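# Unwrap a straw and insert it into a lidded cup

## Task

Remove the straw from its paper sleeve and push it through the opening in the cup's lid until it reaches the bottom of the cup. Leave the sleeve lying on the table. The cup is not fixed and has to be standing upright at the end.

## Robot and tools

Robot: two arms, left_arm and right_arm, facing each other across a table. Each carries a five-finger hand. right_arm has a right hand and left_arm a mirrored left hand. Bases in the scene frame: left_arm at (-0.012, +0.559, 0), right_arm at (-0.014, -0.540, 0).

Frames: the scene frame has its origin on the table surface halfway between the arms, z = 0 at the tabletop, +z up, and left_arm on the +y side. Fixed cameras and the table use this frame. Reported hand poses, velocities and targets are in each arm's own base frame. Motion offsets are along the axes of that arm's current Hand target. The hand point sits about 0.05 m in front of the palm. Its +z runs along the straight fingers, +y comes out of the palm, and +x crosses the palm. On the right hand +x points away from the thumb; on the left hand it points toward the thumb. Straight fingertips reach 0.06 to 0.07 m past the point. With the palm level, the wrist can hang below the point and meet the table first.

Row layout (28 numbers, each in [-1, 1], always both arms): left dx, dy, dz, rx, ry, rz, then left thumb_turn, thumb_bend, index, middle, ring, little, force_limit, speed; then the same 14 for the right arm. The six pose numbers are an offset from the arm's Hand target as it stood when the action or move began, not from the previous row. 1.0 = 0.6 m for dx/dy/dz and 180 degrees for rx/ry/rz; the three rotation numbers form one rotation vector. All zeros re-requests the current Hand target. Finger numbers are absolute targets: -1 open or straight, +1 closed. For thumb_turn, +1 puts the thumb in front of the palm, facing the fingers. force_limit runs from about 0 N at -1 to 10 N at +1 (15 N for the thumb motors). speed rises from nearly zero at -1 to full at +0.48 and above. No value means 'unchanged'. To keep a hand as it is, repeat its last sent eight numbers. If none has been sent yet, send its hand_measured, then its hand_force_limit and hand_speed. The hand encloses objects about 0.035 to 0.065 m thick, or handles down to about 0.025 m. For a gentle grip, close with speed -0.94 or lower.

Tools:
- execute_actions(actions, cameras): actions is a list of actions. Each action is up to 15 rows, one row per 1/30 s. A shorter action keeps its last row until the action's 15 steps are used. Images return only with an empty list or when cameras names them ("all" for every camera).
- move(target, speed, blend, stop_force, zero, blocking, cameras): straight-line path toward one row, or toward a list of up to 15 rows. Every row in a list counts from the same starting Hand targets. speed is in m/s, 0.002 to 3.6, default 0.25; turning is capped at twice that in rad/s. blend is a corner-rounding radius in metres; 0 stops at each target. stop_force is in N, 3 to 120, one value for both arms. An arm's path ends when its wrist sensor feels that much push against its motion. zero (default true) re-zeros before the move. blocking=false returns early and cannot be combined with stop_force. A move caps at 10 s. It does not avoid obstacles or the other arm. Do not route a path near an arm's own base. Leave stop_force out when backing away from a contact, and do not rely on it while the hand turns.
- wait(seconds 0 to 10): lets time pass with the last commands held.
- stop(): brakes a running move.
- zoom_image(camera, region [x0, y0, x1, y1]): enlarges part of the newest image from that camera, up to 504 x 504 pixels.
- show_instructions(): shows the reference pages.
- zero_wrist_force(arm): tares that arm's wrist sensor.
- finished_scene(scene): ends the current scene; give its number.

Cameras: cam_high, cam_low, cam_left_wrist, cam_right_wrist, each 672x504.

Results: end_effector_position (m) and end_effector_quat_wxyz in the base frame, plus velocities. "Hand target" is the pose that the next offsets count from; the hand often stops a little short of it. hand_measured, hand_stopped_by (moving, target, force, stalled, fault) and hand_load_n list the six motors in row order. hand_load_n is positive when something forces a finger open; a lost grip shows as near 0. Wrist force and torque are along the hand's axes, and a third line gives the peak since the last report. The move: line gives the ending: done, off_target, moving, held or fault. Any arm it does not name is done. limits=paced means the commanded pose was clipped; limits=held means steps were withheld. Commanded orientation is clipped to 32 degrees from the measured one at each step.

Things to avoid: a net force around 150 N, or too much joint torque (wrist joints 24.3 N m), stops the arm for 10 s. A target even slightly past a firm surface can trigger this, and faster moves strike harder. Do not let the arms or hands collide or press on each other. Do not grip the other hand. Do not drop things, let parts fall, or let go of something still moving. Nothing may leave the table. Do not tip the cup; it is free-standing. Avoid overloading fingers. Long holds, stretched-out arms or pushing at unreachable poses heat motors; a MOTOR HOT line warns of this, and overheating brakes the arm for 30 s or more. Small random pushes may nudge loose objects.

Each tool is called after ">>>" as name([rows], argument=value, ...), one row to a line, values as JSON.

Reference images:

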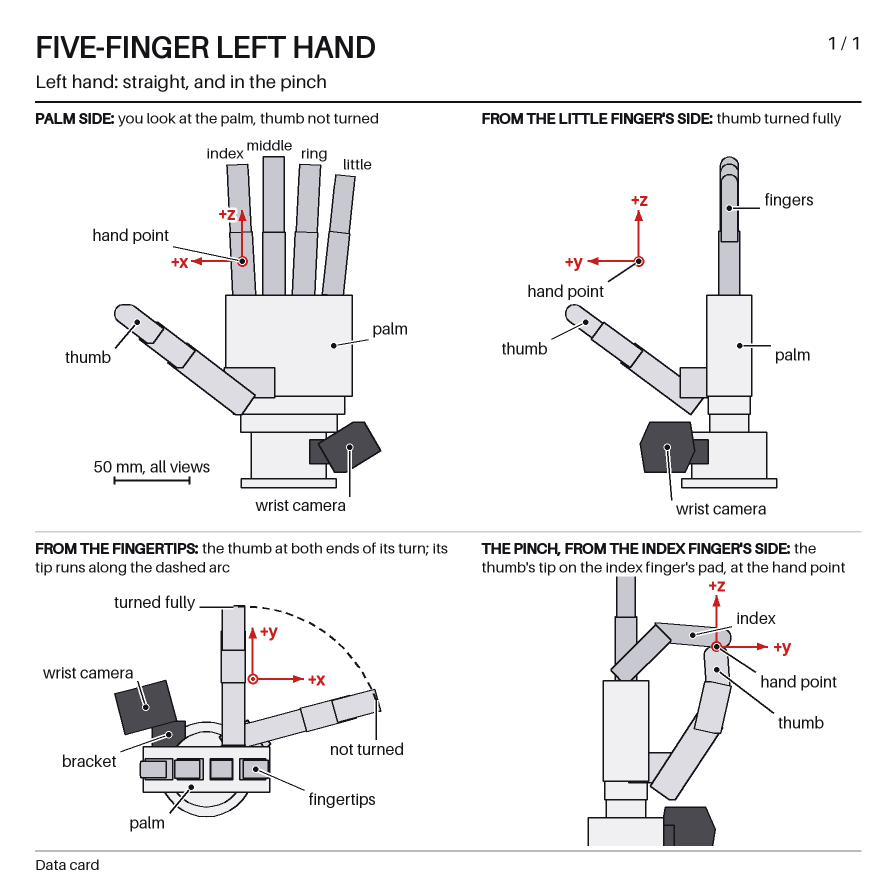

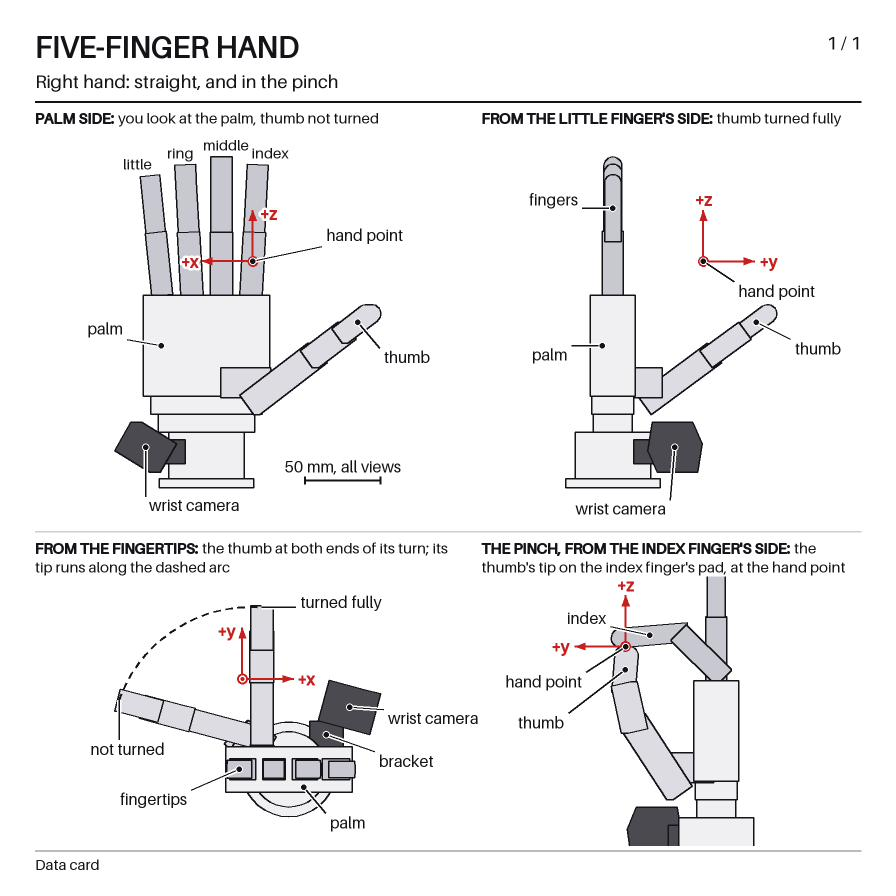

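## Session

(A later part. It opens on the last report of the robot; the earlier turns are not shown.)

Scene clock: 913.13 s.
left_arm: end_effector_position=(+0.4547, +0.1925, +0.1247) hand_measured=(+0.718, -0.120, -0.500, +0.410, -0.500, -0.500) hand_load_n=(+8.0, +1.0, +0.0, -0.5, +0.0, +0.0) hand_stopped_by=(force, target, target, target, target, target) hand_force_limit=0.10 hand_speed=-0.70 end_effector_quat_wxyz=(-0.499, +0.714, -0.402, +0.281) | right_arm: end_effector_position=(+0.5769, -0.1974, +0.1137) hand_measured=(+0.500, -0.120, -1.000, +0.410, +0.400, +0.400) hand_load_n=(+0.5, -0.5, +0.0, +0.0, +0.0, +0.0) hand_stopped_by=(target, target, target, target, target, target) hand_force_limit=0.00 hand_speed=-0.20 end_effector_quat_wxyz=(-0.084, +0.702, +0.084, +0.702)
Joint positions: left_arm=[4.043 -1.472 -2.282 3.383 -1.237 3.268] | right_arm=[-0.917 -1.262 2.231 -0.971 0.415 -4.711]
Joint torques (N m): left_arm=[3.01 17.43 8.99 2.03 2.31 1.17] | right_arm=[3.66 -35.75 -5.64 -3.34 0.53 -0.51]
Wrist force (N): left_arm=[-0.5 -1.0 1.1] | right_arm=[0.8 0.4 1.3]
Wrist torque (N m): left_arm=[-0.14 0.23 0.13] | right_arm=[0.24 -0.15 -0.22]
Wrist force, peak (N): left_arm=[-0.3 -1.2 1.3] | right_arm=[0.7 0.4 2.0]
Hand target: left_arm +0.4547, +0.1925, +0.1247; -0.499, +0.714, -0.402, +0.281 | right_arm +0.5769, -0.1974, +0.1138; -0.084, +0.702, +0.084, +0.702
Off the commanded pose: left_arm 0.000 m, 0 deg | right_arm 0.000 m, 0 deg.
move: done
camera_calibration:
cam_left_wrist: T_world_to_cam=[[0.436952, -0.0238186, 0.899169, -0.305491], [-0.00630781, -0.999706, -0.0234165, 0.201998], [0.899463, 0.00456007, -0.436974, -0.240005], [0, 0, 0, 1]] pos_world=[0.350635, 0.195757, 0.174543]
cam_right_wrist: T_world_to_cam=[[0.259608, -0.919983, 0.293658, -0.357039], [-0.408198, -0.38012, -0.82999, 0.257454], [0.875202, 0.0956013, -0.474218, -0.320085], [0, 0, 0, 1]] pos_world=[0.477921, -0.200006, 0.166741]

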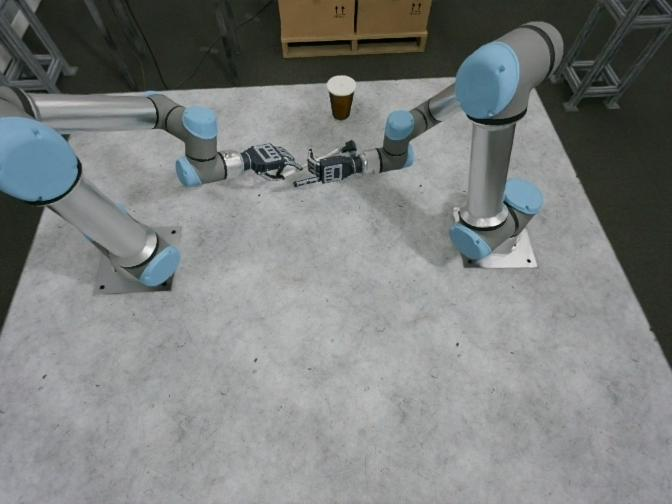

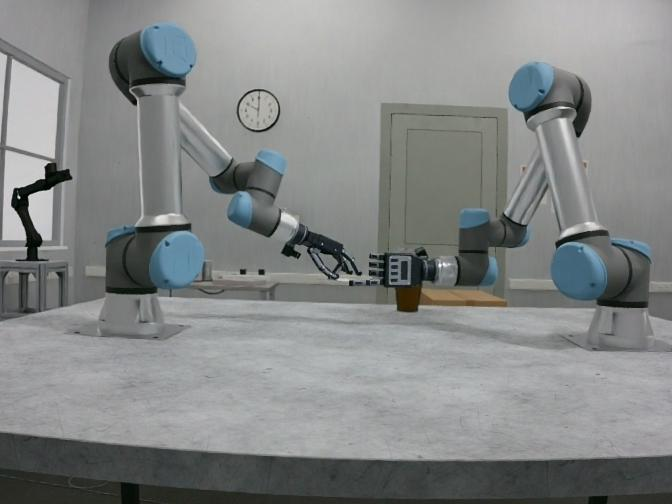

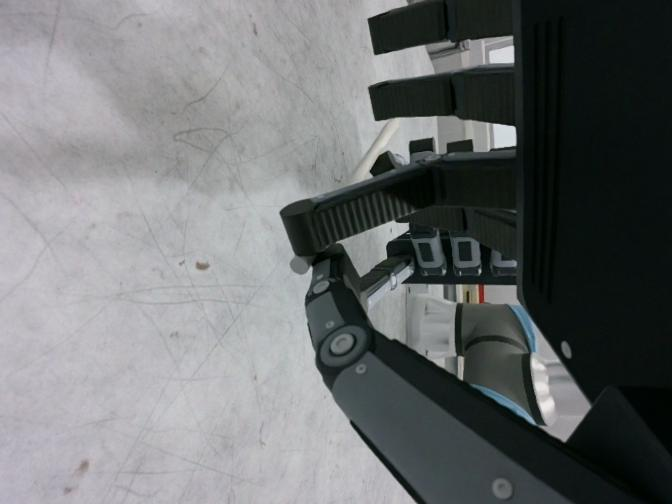

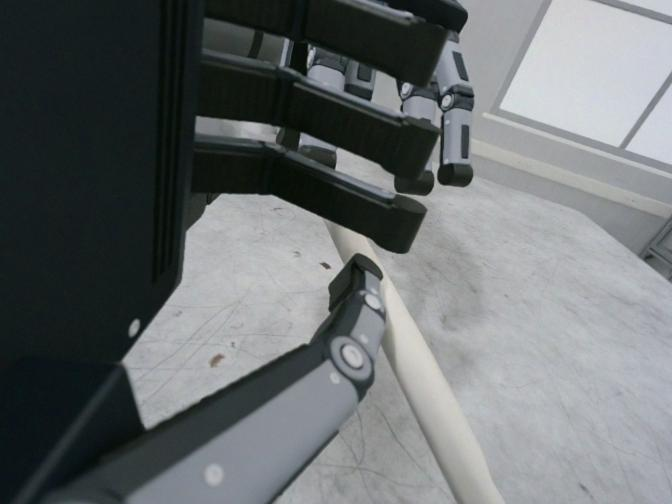

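>>> move([
  [0, 0, 0, 0, 0, 0, 0.99, -0.12, -0.5, 0.41, -0.5, -0.5, 0.1, -0.7, -0.0117, 0, 0, 0, 0, 0, 0.5, -0.12, -1, 0.41, 0.4, 0.4, 0.0, -0.2],
  [0, 0, 0, 0, 0, 0, 0.99, -0.12, -0.5, 0.41, -0.5, -0.5, 0.1, -0.7, -0.0117, 0, 0, 0, 0, 0, 1.0, -0.12, -1, 0.41, 0.4, 0.4, -0.4, -0.85],
  [0, 0, 0, 0, 0, 0, 0.99, -0.12, -0.5, 0.41, -0.5, -0.5, 0.1, -0.7, -0.0117, 0, 0, 0, 0, 0, 0.99, -0.12, -1, 0.41, 0.4, 0.4, 0.1, -0.7],
  [0, 0, 0, 0, 0, 0, 0.99, -0.12, -0.5, 0.41, -0.5, -0.5, 0.1, -0.7, -0.0117, 0.0467, -0.1285, 0, 0, 0, 0.99, -0.12, -1, 0.41, 0.4, 0.4, 0.1, -0.7],
], speed=[0.03, 0.03, 0.03, 0.05], cameras=["all"])

>>> zoom_image(camera="cam_right_wrist", region=[200, 40, 500, 340])

>>> zoom_image(camera="cam_low", region=[290, 220, 510, 330])

Scene clock: 934.27 s.
left_arm: end_effector_position=(+0.4547, +0.1925, +0.1247) hand_measured=(+0.718, -0.120, -0.500, +0.410, -0.500, -0.500) hand_load_n=(+8.0, +1.5, +0.0, +0.5, +0.0, +0.0) hand_stopped_by=(force, target, target, target, target, target) hand_force_limit=0.10 hand_speed=-0.70 end_effector_quat_wxyz=(-0.499, +0.714, -0.402, +0.281) | right_arm: end_effector_position=(+0.5086, -0.2428, +0.1067) hand_measured=(+0.826, -0.120, -1.000, +0.410, +0.400, +0.400) hand_load_n=(+10.0, +2.0, +0.0, -0.5, +0.0, +0.0) hand_stopped_by=(force, target, target, target, target, target) hand_force_limit=0.10 hand_speed=-0.70 end_effector_quat_wxyz=(-0.084, +0.702, +0.084, +0.702)
Joint positions: left_arm=[4.043 -1.472 -2.282 3.383 -1.237 3.268] | right_arm=[-1.161 -1.291 2.31 -1.024 0.172 -4.709]
Joint torques (N m): left_arm=[2.86 13.75 15.53 0.42 2.1 1.5] | right_arm=[6.86 -20.57 -18.08 -2.84 1.67 2.11]
Wrist force (N): left_arm=[0.0 -1.2 1.0] | right_arm=[1.0 1.0 1.4]
Wrist torque (N m): left_arm=[-0.16 0.24 0.15] | right_arm=[0.26 -0.16 -0.28]
Wrist force, peak (N): left_arm=[-0.6 -1.1 1.6] | right_arm=[0.8 1.2 1.6]
Hand target: left_arm +0.4547, +0.1925, +0.1247; -0.499, +0.714, -0.402, +0.281 | right_arm +0.5086, -0.2428, +0.1067; -0.084, +0.702, +0.084, +0.702
Off the commanded pose: left_arm 0.000 m, 0 deg | right_arm 0.000 m, 0 deg.
move: done
camera_calibration:
cam_left_wrist: T_world_to_cam=[[0.436952, -0.0238186, 0.899169, -0.305491], [-0.00630781, -0.999706, -0.0234165, 0.201998], [0.899463, 0.00456007, -0.436974, -0.240005], [0, 0, 0, 1]] pos_world=[0.350635, 0.195757, 0.174543]
cam_right_wrist: T_world_to_cam=[[0.259421, -0.919964, 0.293883, -0.378975], [-0.408053, -0.380216, -0.830017, 0.206428], [0.875325, 0.0954044, -0.47403, -0.259418], [0, 0, 0, 1]] pos_world=[0.409622, -0.245407, 0.159741]

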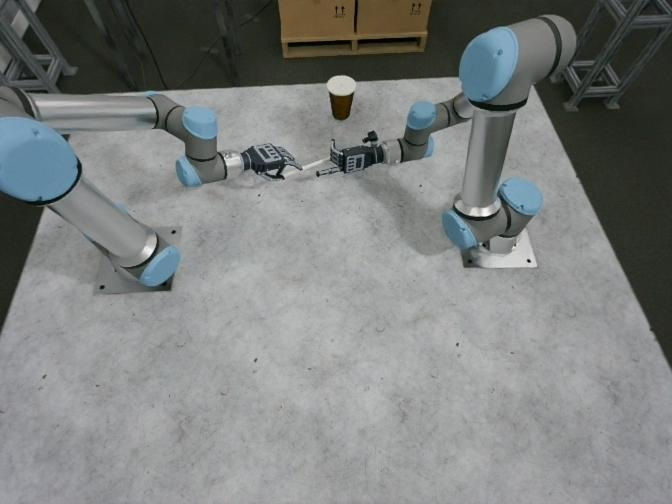

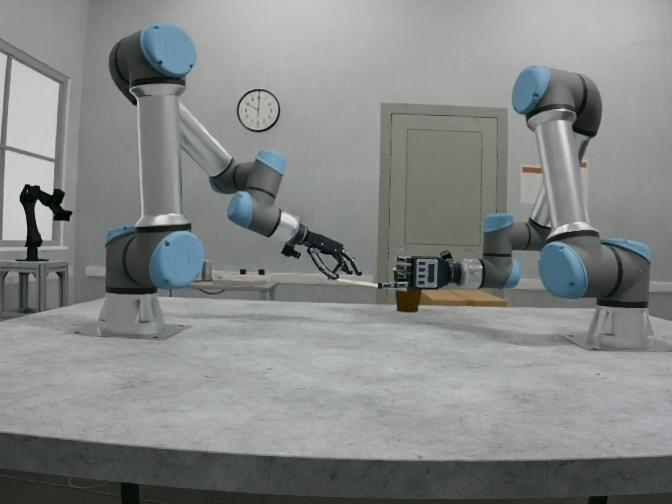

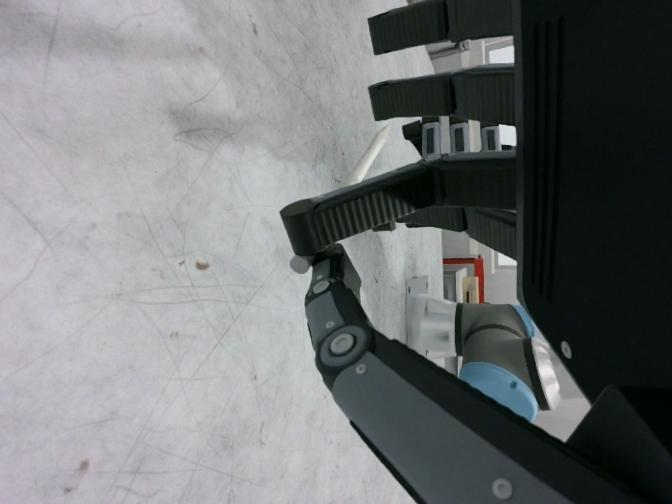

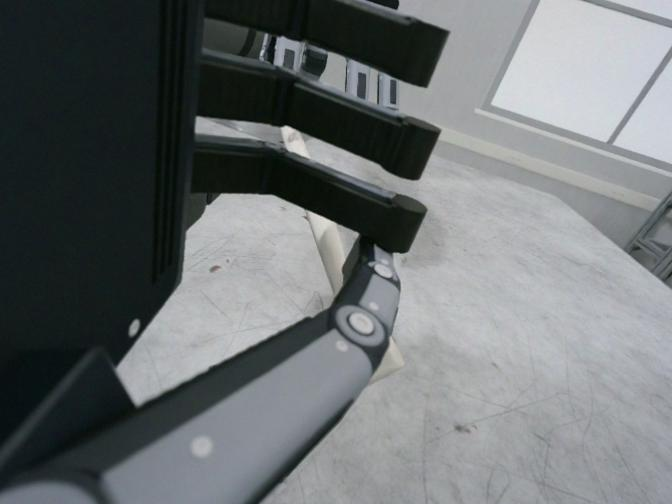

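Scaled by 1.680.

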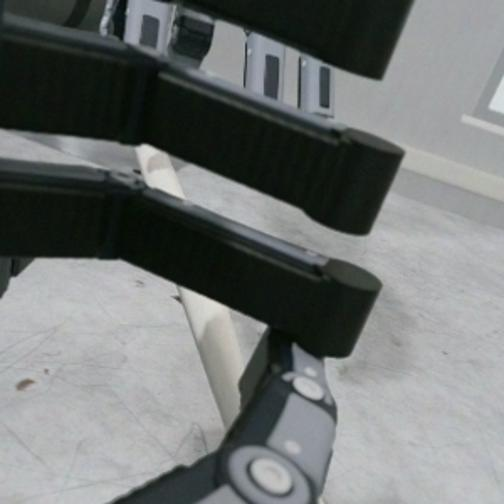

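Scaled by 2.291.

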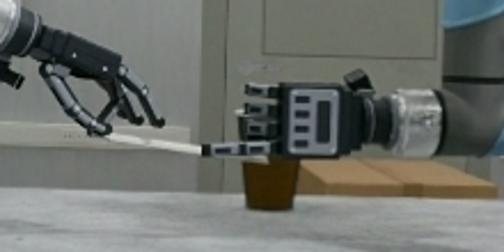

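>>> move([
  [0, 0, 0, 0, 0, 0, 0.99, -0.12, -0.5, 0.41, -0.5, -0.5, 0.1, -0.7, 0.1333, 0, 0, 0, 0, 0, 0.99, -0.12, -1, 0.41, 0.4, 0.4, 0.1, -0.7],
  [-0.2313, 0.0667, 0.2782, 0, 0.2086, 0.0759, 0.99, -0.12, -0.5, 0.41, -0.5, -0.5, 0.1, -0.7, 0.0222, 0.0632, -0.2288, -0.1744, 0, 0.5086, 0.99, -0.12, -1, 0.41, 0.4, 0.4, 0.1, -0.7],
  [-0.2313, 0.0947, 0.2883, 0, 0.2086, 0.0759, 0.99, -0.12, -0.5, 0.41, -0.5, -0.5, 0.1, -0.7, 0.0222, 0.0632, -0.2288, -0.1744, 0, 0.5086, 0.5, -0.12, -0.5, 0.41, -0.5, -0.5, 0.0, -0.2],
  [-0.2313, 0.0947, 0.2883, 0, 0.2086, 0.0759, 0.99, -0.12, -0.5, 0.41, -0.5, -0.5, 0.1, -0.7, -0.1028, 0.0632, -0.2288, -0.1744, 0, 0.5086, 0.5, -0.12, -0.5, 0.41, -0.5, -0.5, 0.0, -0.2],
], speed=[0.15, 0.3, 0.05, 0.15], cameras=["all"])

>>> zoom_image(camera="cam_right_wrist", region=[280, 60, 620, 400])

Scene clock: 1044.93 s.
left_arm: end_effector_position=(+0.5050, +0.3853, +0.0120) hand_measured=(+0.718, -0.120, -0.500, +0.410, -0.500, -0.500) hand_load_n=(+7.5, +1.0, +0.0, +1.0, +0.0, +0.0) hand_stopped_by=(force, target, target, target, target, target) hand_force_limit=0.10 hand_speed=-0.70 end_effector_quat_wxyz=(+0.373, -0.534, +0.621, -0.435) | right_arm: end_effector_position=(+0.3842, -0.3121, +0.0450) hand_measured=(+0.500, -0.120, -0.500, +0.410, -0.500, -0.500) hand_load_n=(+0.0, +0.0, +0.0, +0.0, +0.0, +0.0) hand_stopped_by=(target, target, target, target, target, target) hand_force_limit=0.00 hand_speed=-0.20 end_effector_quat_wxyz=(+0.382, -0.546, +0.611, -0.427)
Joint positions: left_arm=[4.377 -2.392 -1.451 2.736 -0.393 4.215] | right_arm=[-1.466 -1.134 2.044 0.128 0.409 -4.141]
Joint torques (N m): left_arm=[-5.75 49.28 23.5 -3.45 -1.04 -1.85] | right_arm=[6.96 -27.27 -18.65 2.18 0.62 -0.45]
Wrist force (N): left_arm=[0.3 -1.9 0.5] | right_arm=[0.0 -1.0 0.9]
Wrist torque (N m): left_arm=[-0.16 0.18 0.30] | right_arm=[0.13 -0.08 -0.44]
Wrist force, peak (N): left_arm=[-0.1 -2.5 0.0] | right_arm=[2.1 1.1 1.1]
Hand target: left_arm +0.5050, +0.3853, +0.0120; +0.373, -0.534, +0.621, -0.435 | right_arm +0.3842, -0.3121, +0.0449; +0.382, -0.546, +0.611, -0.427
Off the commanded pose: left_arm 0.000 m, 0 deg | right_arm 0.000 m, 0 deg.
move: done
camera_calibration:
cam_left_wrist: T_world_to_cam=[[0.319205, -0.298351, 0.899497, -0.0563235], [-0.646773, -0.762325, -0.0233322, 0.624415], [0.69267, -0.574323, -0.436303, -0.00799951], [0, 0, 0, 1]] pos_world=[0.427375, 0.454609, 0.0617416]
cam_right_wrist: T_world_to_cam=[[-0.324883, -0.258431, -0.909761, 0.0926971], [-0.455033, 0.885997, -0.0891844, 0.458046], [0.829094, 0.384996, -0.40544, -0.0681391], [0, 0, 0, 1]] pos_world=[0.295035, -0.355639, 0.0975564]

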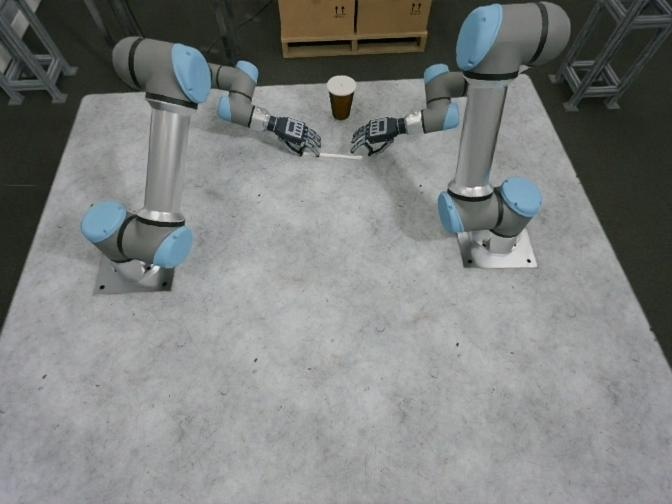

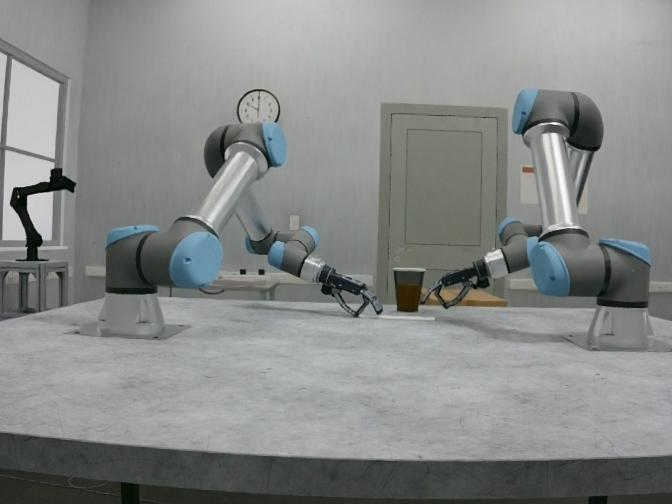

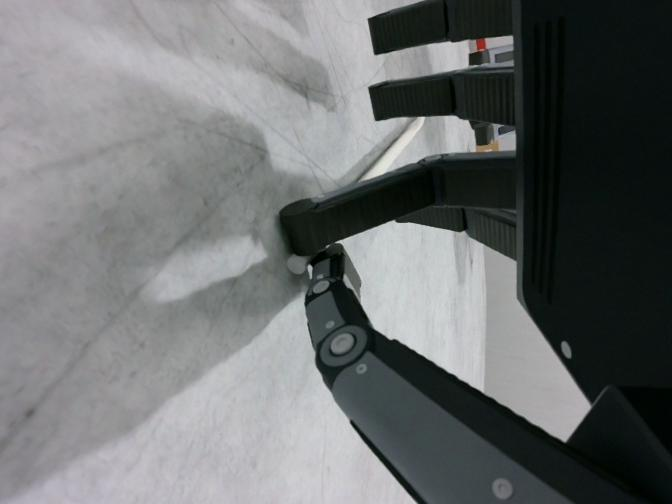

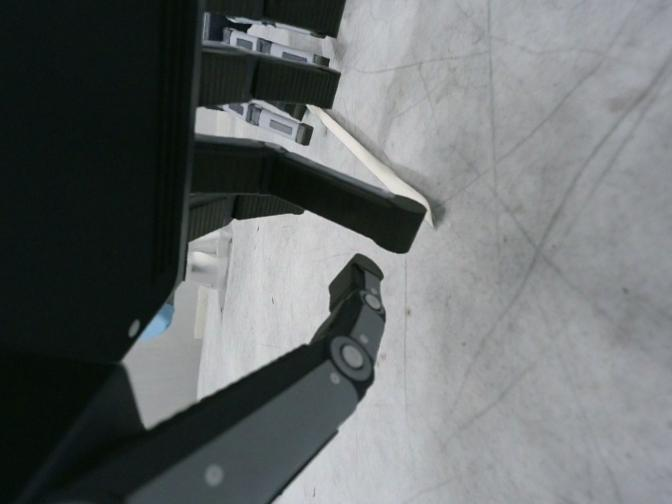

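Scaled by 1.482.

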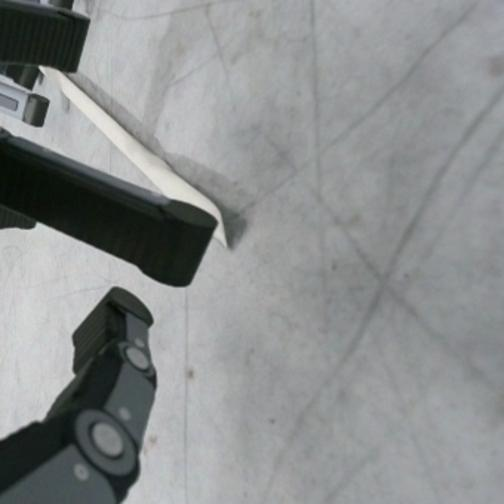

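>>> execute_actions(actions=[], cameras=["cam_right_wrist","cam_high"])

Scene clock: 1090.47 s.
left_arm: end_effector_position=(+0.5050, +0.3853, +0.0120) hand_measured=(+0.718, -0.120, -0.500, +0.410, -0.500, -0.500) hand_load_n=(+7.5, +1.0, +0.0, +0.5, +0.0, +0.0) hand_stopped_by=(force, target, target, target, target, target) hand_force_limit=0.10 hand_speed=-0.70 end_effector_quat_wxyz=(+0.373, -0.534, +0.621, -0.435) | right_arm: end_effector_position=(+0.3842, -0.3121, +0.0449) hand_measured=(+0.500, -0.120, -0.500, +0.410, -0.500, -0.500) hand_load_n=(+0.0, +0.0, +0.0, +0.0, +0.0, -0.5) hand_stopped_by=(target, target, target, target, target, target) hand_force_limit=0.00 hand_speed=-0.20 end_effector_quat_wxyz=(+0.382, -0.546, +0.611, -0.427)
Joint positions: left_arm=[4.377 -2.392 -1.451 2.736 -0.393 4.215] | right_arm=[-1.466 -1.133 2.044 0.127 0.409 -4.141]
Joint velocities: within noise
Joint torques (N m): left_arm=[-5.21 48.49 23.15 -3.32 -0.45 -1.91] | right_arm=[7.46 -17.28 -17.63 -1.01 0.53 -0.78]
Wrist force (N): left_arm=[0.2 -1.7 0.1] | right_arm=[-0.2 -0.8 1.0]
Wrist torque (N m): left_arm=[-0.11 0.18 0.28] | right_arm=[0.14 -0.06 -0.44]
Wrist force, peak (N): left_arm=[0.2 -2.0 0.4] | right_arm=[0.0 -1.0 1.2]
Hand target: left_arm +0.5050, +0.3853, +0.0120; +0.373, -0.534, +0.621, -0.435 | right_arm +0.3842, -0.3121, +0.0449; +0.382, -0.546, +0.611, -0.427
Off the commanded pose: left_arm 0.000 m, 0 deg | right_arm 0.000 m, 0 deg.
camera_calibration:
cam_right_wrist: T_world_to_cam=[[-0.324821, -0.258602, -0.909734, 0.0926152], [-0.455018, 0.885985, -0.0893864, 0.458057], [0.829126, 0.38491, -0.405455, -0.0681779], [0, 0, 0, 1]] pos_world=[0.295035, -0.355638, 0.0975562]
Images, in order (width x height): cam_high 672x504, cam_right_wrist 672x504.

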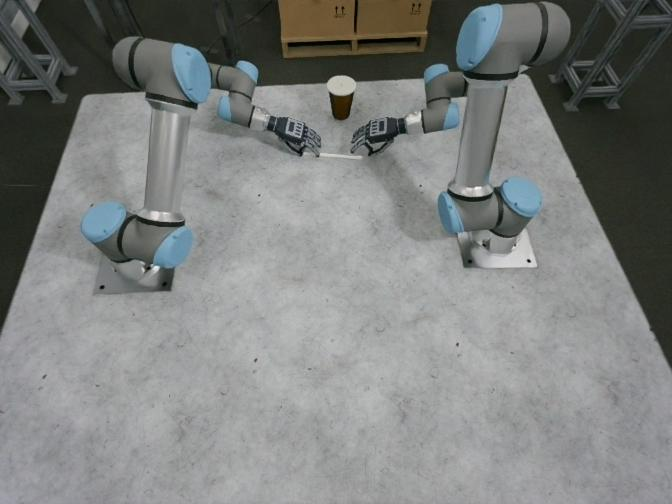

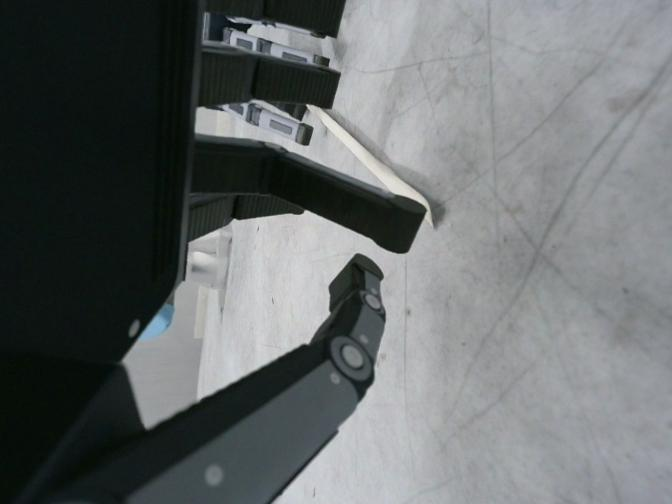

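>>> execute_actions(actions=[], cameras=["cam_left_wrist","cam_low","cam_right_wrist"])

>>> zoom_image(camera="cam_left_wrist", region=[180, 60, 420, 240])

>>> zoom_image(camera="cam_right_wrist", region=[260, 80, 480, 245])

Scene clock: 1104.43 s.
left_arm: end_effector_position=(+0.5050, +0.3853, +0.0120) hand_measured=(+0.718, -0.120, -0.500, +0.410, -0.500, -0.500) hand_load_n=(+8.0, +1.0, +0.0, +0.5, +0.0, +0.0) hand_stopped_by=(force, target, target, target, target, target) hand_force_limit=0.10 hand_speed=-0.70 end_effector_quat_wxyz=(+0.373, -0.534, +0.621, -0.435) | right_arm: end_effector_position=(+0.3842, -0.3121, +0.0449) hand_measured=(+0.500, -0.120, -0.500, +0.410, -0.500, -0.500) hand_load_n=(+0.0, +0.0, +0.0, +0.0, +0.0, +0.0) hand_stopped_by=(target, target, target, target, target, target) hand_force_limit=0.00 hand_speed=-0.20 end_effector_quat_wxyz=(+0.382, -0.546, +0.611, -0.427)
Joint positions: left_arm=[4.377 -2.392 -1.451 2.736 -0.393 4.215] | right_arm=[-1.466 -1.133 2.044 0.127 0.409 -4.141]
Joint velocities: within noise
Joint torques (N m): left_arm=[-5.45 48.16 22.34 -3.31 0.25 -2.12] | right_arm=[6.33 -16.78 -17.71 -0.86 0.5 -0.76]
Wrist force (N): left_arm=[0.1 -1.6 0.7] | right_arm=[-0.2 -0.8 1.0]
Wrist torque (N m): left_arm=[-0.13 0.21 0.27] | right_arm=[0.14 -0.06 -0.45]
Wrist force, peak (N): left_arm=[0.3 -2.0 0.5] | right_arm=[0.0 -1.1 1.1]
Hand target: left_arm +0.5050, +0.3853, +0.0120; +0.373, -0.534, +0.621, -0.435 | right_arm +0.3842, -0.3121, +0.0449; +0.382, -0.546, +0.611, -0.427
Off the commanded pose: left_arm 0.000 m, 0 deg | right_arm 0.000 m, 0 deg.
camera_calibration:
cam_left_wrist: T_world_to_cam=[[0.319205, -0.298351, 0.899497, -0.0563235], [-0.646773, -0.762325, -0.0233322, 0.624415], [0.69267, -0.574323, -0.436303, -0.00799951], [0, 0, 0, 1]] pos_world=[0.427375, 0.454609, 0.0617416]
cam_right_wrist: T_world_to_cam=[[-0.324821, -0.258602, -0.909734, 0.0926152], [-0.455018, 0.885985, -0.0893864, 0.458057], [0.829126, 0.38491, -0.405455, -0.0681779], [0, 0, 0, 1]] pos_world=[0.295035, -0.355638, 0.0975562]
Images, in order (width x height): cam_low 672x504, cam_left_wrist 672x504, cam_right_wrist 672x504.

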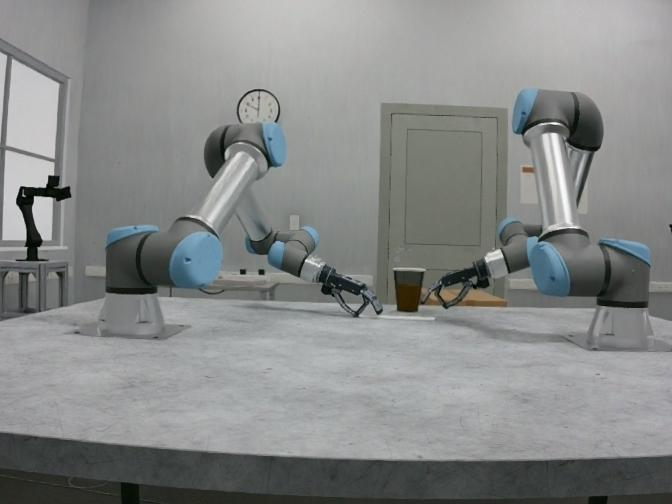

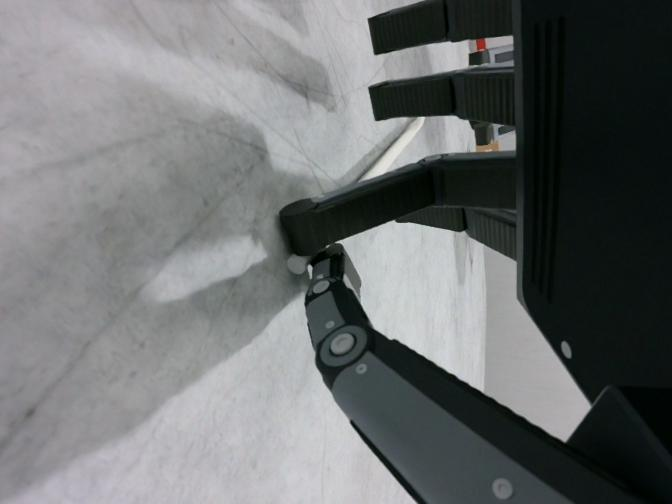

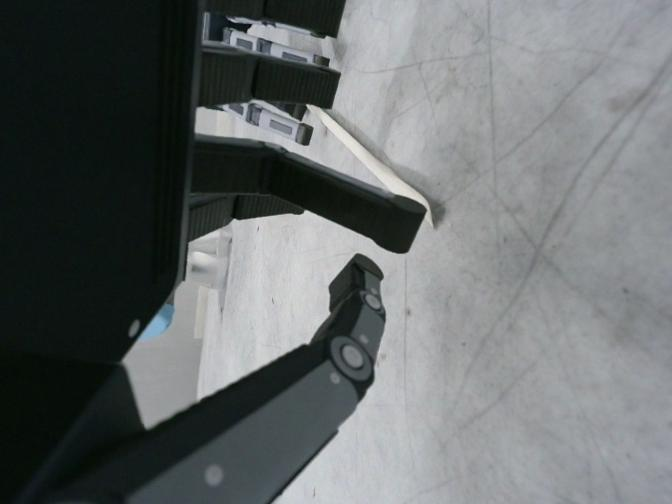

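Scaled by 2.100.

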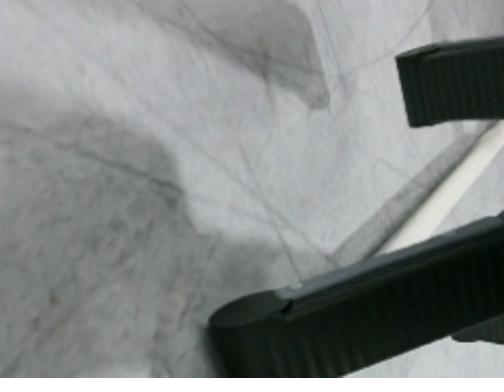

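Scaled by 2.291.

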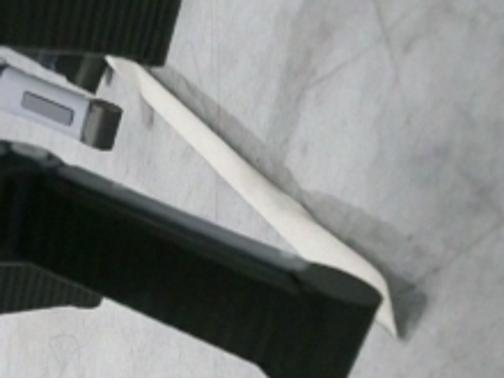

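>>> move(target=[0,0,0,0,0,0, 0.99,-0.12,-0.5,0.41,-0.5,-0.5,0.1,-0.7, 0.0095,-0.0218,0.1325,0,0,0, 0.5,-0.12,-0.5,0.41,-0.5,-0.5,0.0,-0.2], speed=0.12, cameras=["cam_right_wrist"])

>>> zoom_image(camera="cam_right_wrist", region=[200, 80, 520, 320])

Scene clock: 1146.97 s.
left_arm: end_effector_position=(+0.5050, +0.3853, +0.0120) hand_measured=(+0.718, -0.120, -0.500, +0.410, -0.500, -0.500) hand_load_n=(+8.0, +1.0, +0.0, +0.5, +0.0, +0.0) hand_stopped_by=(force, target, target, target, target, target) hand_force_limit=0.10 hand_speed=-0.70 end_effector_quat_wxyz=(+0.373, -0.534, +0.621, -0.435) | right_arm: end_effector_position=(+0.4622, -0.3266, +0.0300) hand_measured=(+0.500, -0.120, -0.500, +0.410, -0.500, -0.500) hand_load_n=(+0.0, +0.5, +0.0, +0.0, +0.0, +0.0) hand_stopped_by=(target, target, target, target, target, target) hand_force_limit=0.00 hand_speed=-0.20 end_effector_quat_wxyz=(+0.382, -0.546, +0.611, -0.427)
Joint positions: left_arm=[4.377 -2.392 -1.451 2.736 -0.393 4.215] | right_arm=[-1.264 -1.088 1.93 -0.111 0.539 -3.797]
Joint torques (N m): left_arm=[-6.48 47.95 22.79 -3.33 1.37 -1.81] | right_arm=[5.03 -43.09 -11.62 2.68 -1.5 0.67]
Wrist force (N): left_arm=[0.1 -1.7 0.4] | right_arm=[0.0 -0.9 0.9]
Wrist torque (N m): left_arm=[-0.11 0.20 0.28] | right_arm=[0.16 -0.08 -0.35]
Wrist force, peak (N): left_arm=[0.4 -2.0 0.5] | right_arm=[0.3 -1.1 1.8]
Hand target: left_arm +0.5050, +0.3853, +0.0120; +0.373, -0.534, +0.621, -0.435 | right_arm +0.4623, -0.3266, +0.0300; +0.382, -0.546, +0.611, -0.427
Off the commanded pose: left_arm 0.000 m, 0 deg | right_arm 0.000 m, 0 deg.
move: done
camera_calibration:
cam_right_wrist: T_world_to_cam=[[-0.324917, -0.258547, -0.909716, 0.10061], [-0.455069, 0.885971, -0.0892643, 0.505058], [0.82906, 0.38498, -0.405524, -0.133295], [0, 0, 0, 1]] pos_world=[0.373035, -0.370138, 0.0825558]
Images, in order (width x height): cam_right_wrist 672x504.

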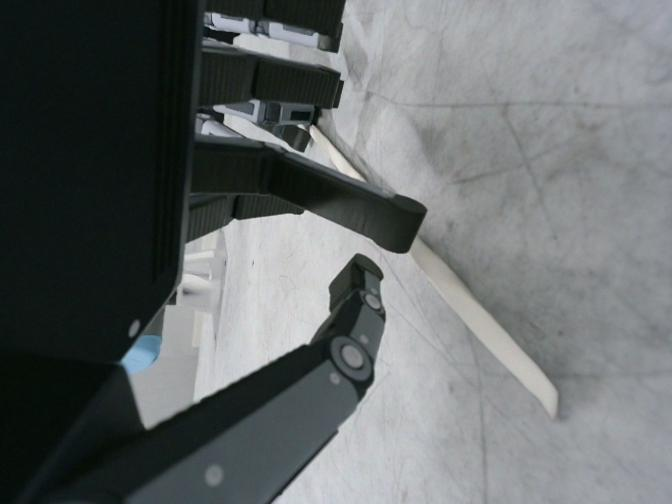

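Scaled by 1.575.

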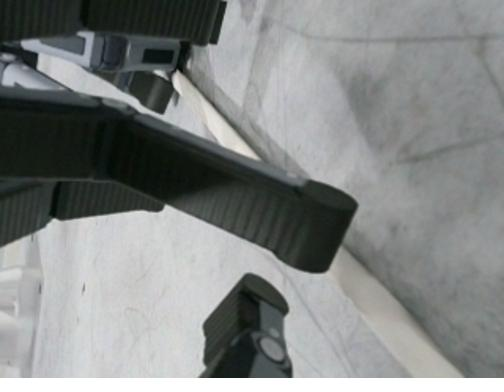

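>>> move(target=[0,0,0,0,0,0, 0.99,-0.12,-0.5,0.41,-0.5,-0.5,0.1,-0.7, 0,0.0329,0.0120,0,0,0, 0.5,-0.12,-0.5,0.41,-0.5,-0.5,0.0,-0.2], speed=0.015, stop_force=3, cameras=["cam_right_wrist"])

>>> zoom_image(camera="cam_right_wrist", region=[260, 140, 520, 320])

Scene clock: 1158.97 s.
left_arm: end_effector_position=(+0.5050, +0.3853, +0.0120) hand_measured=(+0.718, -0.120, -0.500, +0.410, -0.500, -0.500) hand_load_n=(+7.5, +1.0, +0.0, +0.5, +0.0, +0.0) hand_stopped_by=(force, target, target, target, target, target) hand_force_limit=0.10 hand_speed=-0.70 end_effector_quat_wxyz=(+0.373, -0.534, +0.621, -0.435) | right_arm: end_effector_position=(+0.4623, -0.3266, +0.0118) hand_measured=(+0.500, -0.120, -0.500, +0.410, -0.500, -0.500) hand_load_n=(+0.0, +0.0, +0.0, -0.5, +0.0, +0.0) hand_stopped_by=(target, target, target, target, target, target) hand_force_limit=0.00 hand_speed=-0.20 end_effector_quat_wxyz=(+0.382, -0.546, +0.611, -0.427)
Joint positions: left_arm=[4.377 -2.392 -1.451 2.736 -0.393 4.215] | right_arm=[-1.263 -1.053 1.938 -0.155 0.539 -3.797]
Joint torques (N m): left_arm=[-5.92 48.46 22.19 -3.34 2.26 -1.91] | right_arm=[4.42 -42.88 -17.44 3.39 0.62 -0.71]
Wrist force (N): left_arm=[0.0 -1.9 0.8] | right_arm=[0.0 -2.4 0.6]
Wrist torque (N m): left_arm=[-0.16 0.23 0.28] | right_arm=[0.16 -0.02 -0.41]
Wrist force, peak (N): left_arm=[0.5 -2.1 0.4] | right_arm=[-0.5 -16.2 -0.4]
Hand target: left_arm +0.5050, +0.3853, +0.0120; +0.373, -0.534, +0.621, -0.435 | right_arm +0.4623, -0.3266, +0.0118; +0.382, -0.546, +0.611, -0.427 (not the last commanded pose)
Off the commanded pose: left_arm 0.000 m, 0 deg | right_arm 0.003 m, 0 deg.
move: contact (right_arm)
camera_calibration:
cam_right_wrist: T_world_to_cam=[[-0.324938, -0.258556, -0.909705, 0.0841801], [-0.454996, 0.886005, -0.0892998, 0.503476], [0.829092, 0.384895, -0.405539, -0.14076], [0, 0, 0, 1]] pos_world=[0.373136, -0.370139, 0.0644557]
Images, in order (width x height): cam_right_wrist 672x504.

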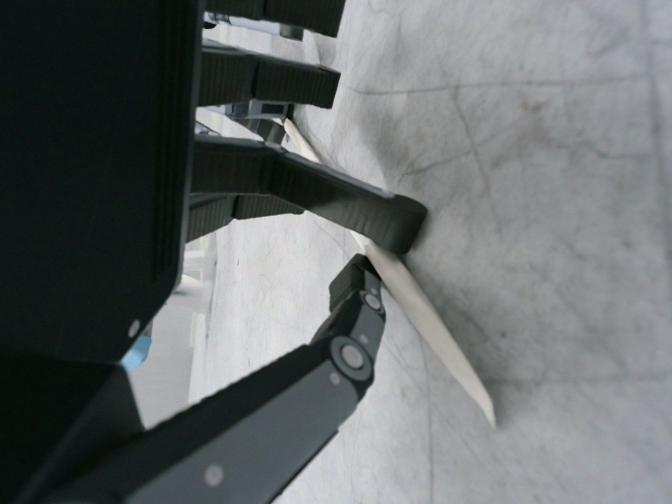

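Scaled by 1.938.

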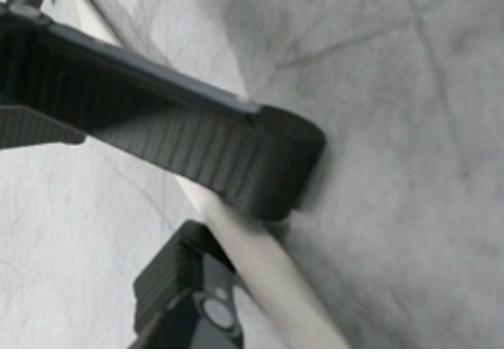

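>>> move([
  [0,0,0,0,0,0, 0.99,-0.12,-0.5,0.41,-0.5,-0.5,0.1,-0.7, 0,-0.0009,-0.0003,0,0,0, 1.0,-0.12,-0.5,0.41,-0.5,-0.5,-0.4,-0.85],
  [0,0,0,0,0,0, 0.99,-0.12,-0.5,0.41,-0.5,-0.5,0.1,-0.7, 0,-0.0009,-0.0003,0,0,0, 0.99,-0.12,-0.5,0.41,-0.5,-0.5,0.4,-0.7],
  [0,-0.0094,-0.0034,0,0,0, 0.99,-0.12,-0.5,0.41,-0.5,-0.5,0.1,-0.7, 0,-0.0103,-0.0038,0,0,0, 0.99,-0.12,-0.5,0.41,-0.5,-0.5,0.4,-0.7],
  [0,-0.0094,-0.0034,0,0,0, 0.99,-0.12,-0.5,0.41,-0.5,-0.5,0.1,-0.7, 0,0.0182,-0.0821,0,0,0, 0.99,-0.12,-0.5,0.41,-0.5,-0.5,0.4,-0.7],
], speed=0.04, cameras=["cam_right_wrist","cam_left_wrist"])

>>> zoom_image(camera="cam_right_wrist", region=[260, 80, 580, 320])

Scene clock: 1178.60 s.
left_arm: end_effector_position=(+0.5051, +0.3853, +0.0180) hand_measured=(+0.718, -0.120, -0.500, +0.410, -0.500, -0.500) hand_load_n=(+7.5, +1.0, +0.0, +0.5, +0.5, +0.0) hand_stopped_by=(force, target, target, target, target, target) hand_force_limit=0.10 hand_speed=-0.70 end_effector_quat_wxyz=(+0.373, -0.534, +0.621, -0.435) | right_arm: end_effector_position=(+0.4126, -0.3210, +0.0185) hand_measured=(+0.710, -0.120, -0.500, +0.410, -0.500, -0.500) hand_load_n=(+0.0, +0.0, +0.0, +0.0, +0.0, +0.0) hand_stopped_by=(force, target, target, target, target, target) hand_force_limit=0.40 hand_speed=-0.70 end_effector_quat_wxyz=(+0.382, -0.546, +0.611, -0.427)
Joint positions: left_arm=[4.377 -2.383 -1.45 2.726 -0.393 4.215] | right_arm=[-1.389 -1.078 2.007 -0.03 0.452 -3.988]
Joint torques (N m): left_arm=[4.93 35.91 10.16 -0.34 2.22 1.52] | right_arm=[6.66 -18.78 -17.41 -1.28 0.5 2.54]
Wrist force (N): left_arm=[0.1 -1.4 0.4] | right_arm=[-0.2 -0.7 0.8]
Wrist torque (N m): left_arm=[-0.14 0.21 0.27] | right_arm=[0.20 -0.03 -0.45]
Wrist force, peak (N): left_arm=[-0.4 -4.4 5.8] | right_arm=[-0.5 -3.3 6.6]
Hand target: left_arm +0.5051, +0.3853, +0.0180; +0.373, -0.534, +0.621, -0.435 | right_arm +0.4126, -0.3210, +0.0184; +0.382, -0.546, +0.611, -0.427
Off the commanded pose: left_arm 0.000 m, 0 deg | right_arm 0.000 m, 0 deg.
move: done
camera_calibration:
cam_left_wrist: T_world_to_cam=[[0.319183, -0.298376, 0.899496, -0.0616997], [-0.646785, -0.762315, -0.0233618, 0.624557], [0.69267, -0.574324, -0.436303, -0.00538129], [0, 0, 0, 1]] pos_world=[0.427375, 0.454608, 0.0677416]
cam_right_wrist: T_world_to_cam=[[-0.324883, -0.258431, -0.909761, 0.0754826], [-0.455033, 0.885997, -0.0891844, 0.476446], [0.829094, 0.384996, -0.40544, -0.0989201], [0, 0, 0, 1]] pos_world=[0.323335, -0.364539, 0.0710564]
Images, in order (width x height): cam_left_wrist 672x504, cam_right_wrist 672x504.

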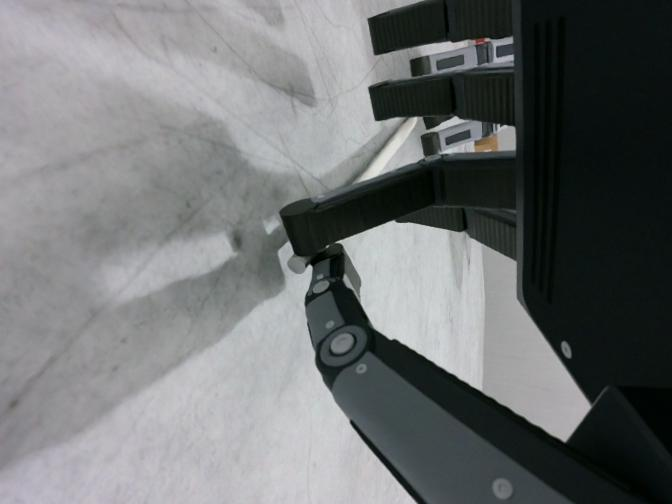

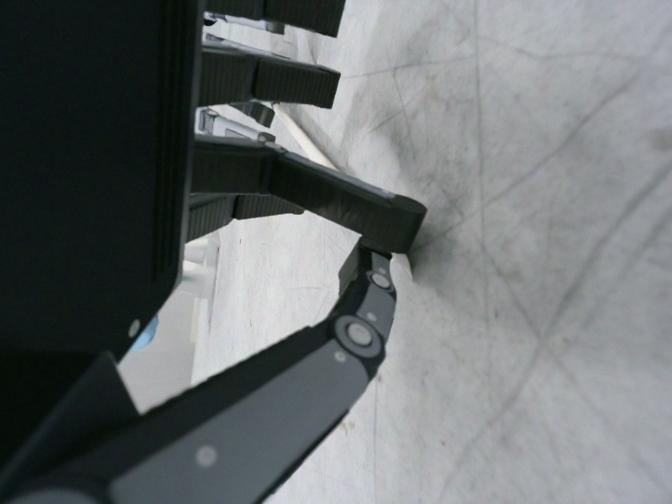

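Scaled by 1.575.

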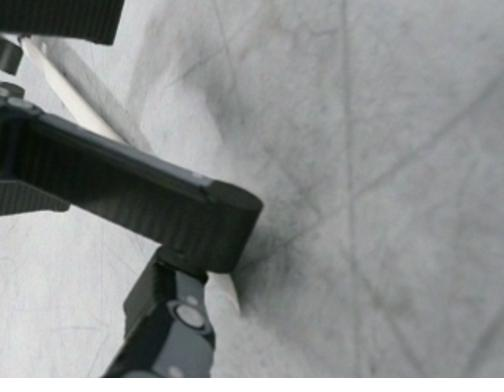

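>>> zoom_image(camera="cam_left_wrist", region=[330, 90, 450, 200])

>>> zoom_image(camera="cam_right_wrist", region=[250, 90, 370, 190])

Scaled by 4.200.

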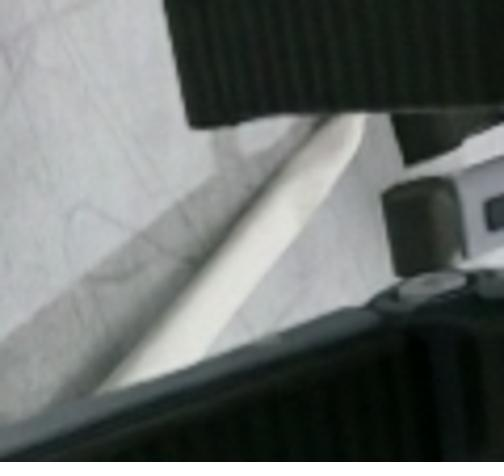

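Scaled by 4.200.

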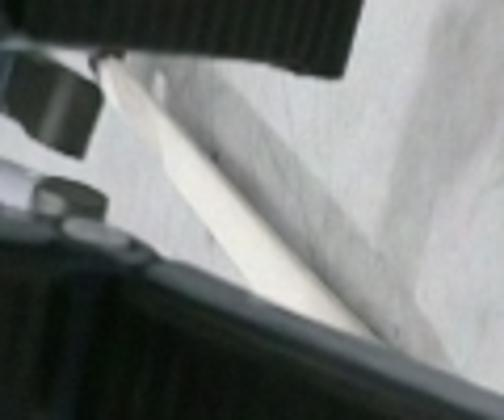

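>>> move([
  [0,0,0,0,0,0, 0.99,-0.12,-0.5,0.41,-0.5,-0.5,0.1,-0.7, 0,0,0,0,0,0, 0.5,-0.12,-0.5,0.41,-0.5,-0.5,-0.4,-0.3],
  [0,0,0,0,0,0, 0.99,-0.12,-0.5,0.41,-0.5,-0.5,0.1,-0.7, 0,-0.0308,0.0846,0,0,0, 1.0,-0.12,-0.5,0.41,-0.5,-0.5,-0.2,-0.85],
  [0,0,0,0,0,0, 0.99,-0.12,-0.5,0.41,-0.5,-0.5,0.1,-0.7, 0,-0.0308,0.0846,0,0,0, 0.99,-0.12,-0.5,0.41,-0.5,-0.5,0.6,-0.7],
], speed=0.08, cameras=["cam_right_wrist"])

>>> zoom_image(camera="cam_right_wrist", region=[260, 80, 580, 320])

Scene clock: 1261.00 s.
left_arm: end_effector_position=(+0.5051, +0.3853, +0.0180) hand_measured=(+0.718, -0.120, -0.500, +0.410, -0.500, -0.500) hand_load_n=(+7.5, +0.5, +0.0, -0.5, +0.0, +0.0) hand_stopped_by=(force, target, target, target, target, target) hand_force_limit=0.10 hand_speed=-0.70 end_effector_quat_wxyz=(+0.373, -0.534, +0.621, -0.435) | right_arm: end_effector_position=(+0.4663, -0.3271, +0.0184) hand_measured=(+0.846, -0.120, -0.500, +0.410, -0.500, -0.500) hand_load_n=(+14.5, +2.5, +0.0, +0.0, +0.0, +0.0) hand_stopped_by=(force, target, target, target, target, target) hand_force_limit=0.60 hand_speed=-0.70 end_effector_quat_wxyz=(+0.382, -0.546, +0.611, -0.427)
Joint positions: left_arm=[4.377 -2.383 -1.45 2.726 -0.393 4.215] | right_arm=[-1.254 -1.064 1.929 -0.145 0.546 -3.785]
Joint torques (N m): left_arm=[4.6 36.2 2.44 -1.23 -1.15 1.54] | right_arm=[4.89 -43.62 -6.11 3.02 0.77 1.03]
Wrist force (N): left_arm=[0.0 -1.3 0.5] | right_arm=[-0.4 -0.8 0.8]
Wrist torque (N m): left_arm=[-0.11 0.16 0.26] | right_arm=[0.22 -0.04 -0.35]
Wrist force, peak (N): left_arm=[0.3 -1.7 0.8] | right_arm=[-0.3 -1.2 1.5]
Hand target: left_arm +0.5051, +0.3853, +0.0180; +0.373, -0.534, +0.621, -0.435 | right_arm +0.4663, -0.3271, +0.0184; +0.382, -0.546, +0.611, -0.427
Off the commanded pose: left_arm 0.000 m, 0 deg | right_arm 0.000 m, 0 deg.
move: done
camera_calibration:
cam_right_wrist: T_world_to_cam=[[-0.324938, -0.258556, -0.909705, 0.0913805], [-0.454996, 0.886005, -0.0892998, 0.506239], [0.829092, 0.384895, -0.405539, -0.141246], [0, 0, 0, 1]] pos_world=[0.377136, -0.370539, 0.0710557]
Images, in order (width x height): cam_right_wrist 672x504.

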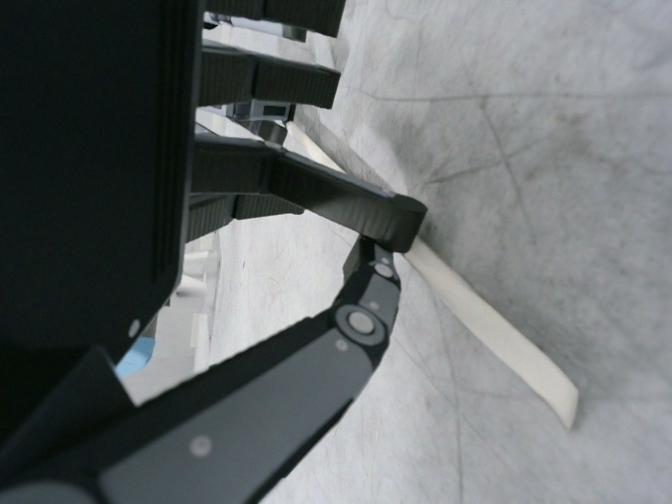

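Scaled by 1.575.

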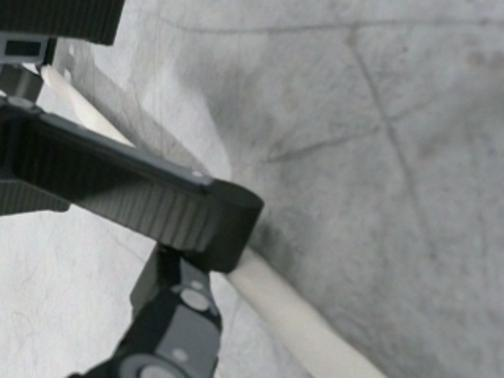

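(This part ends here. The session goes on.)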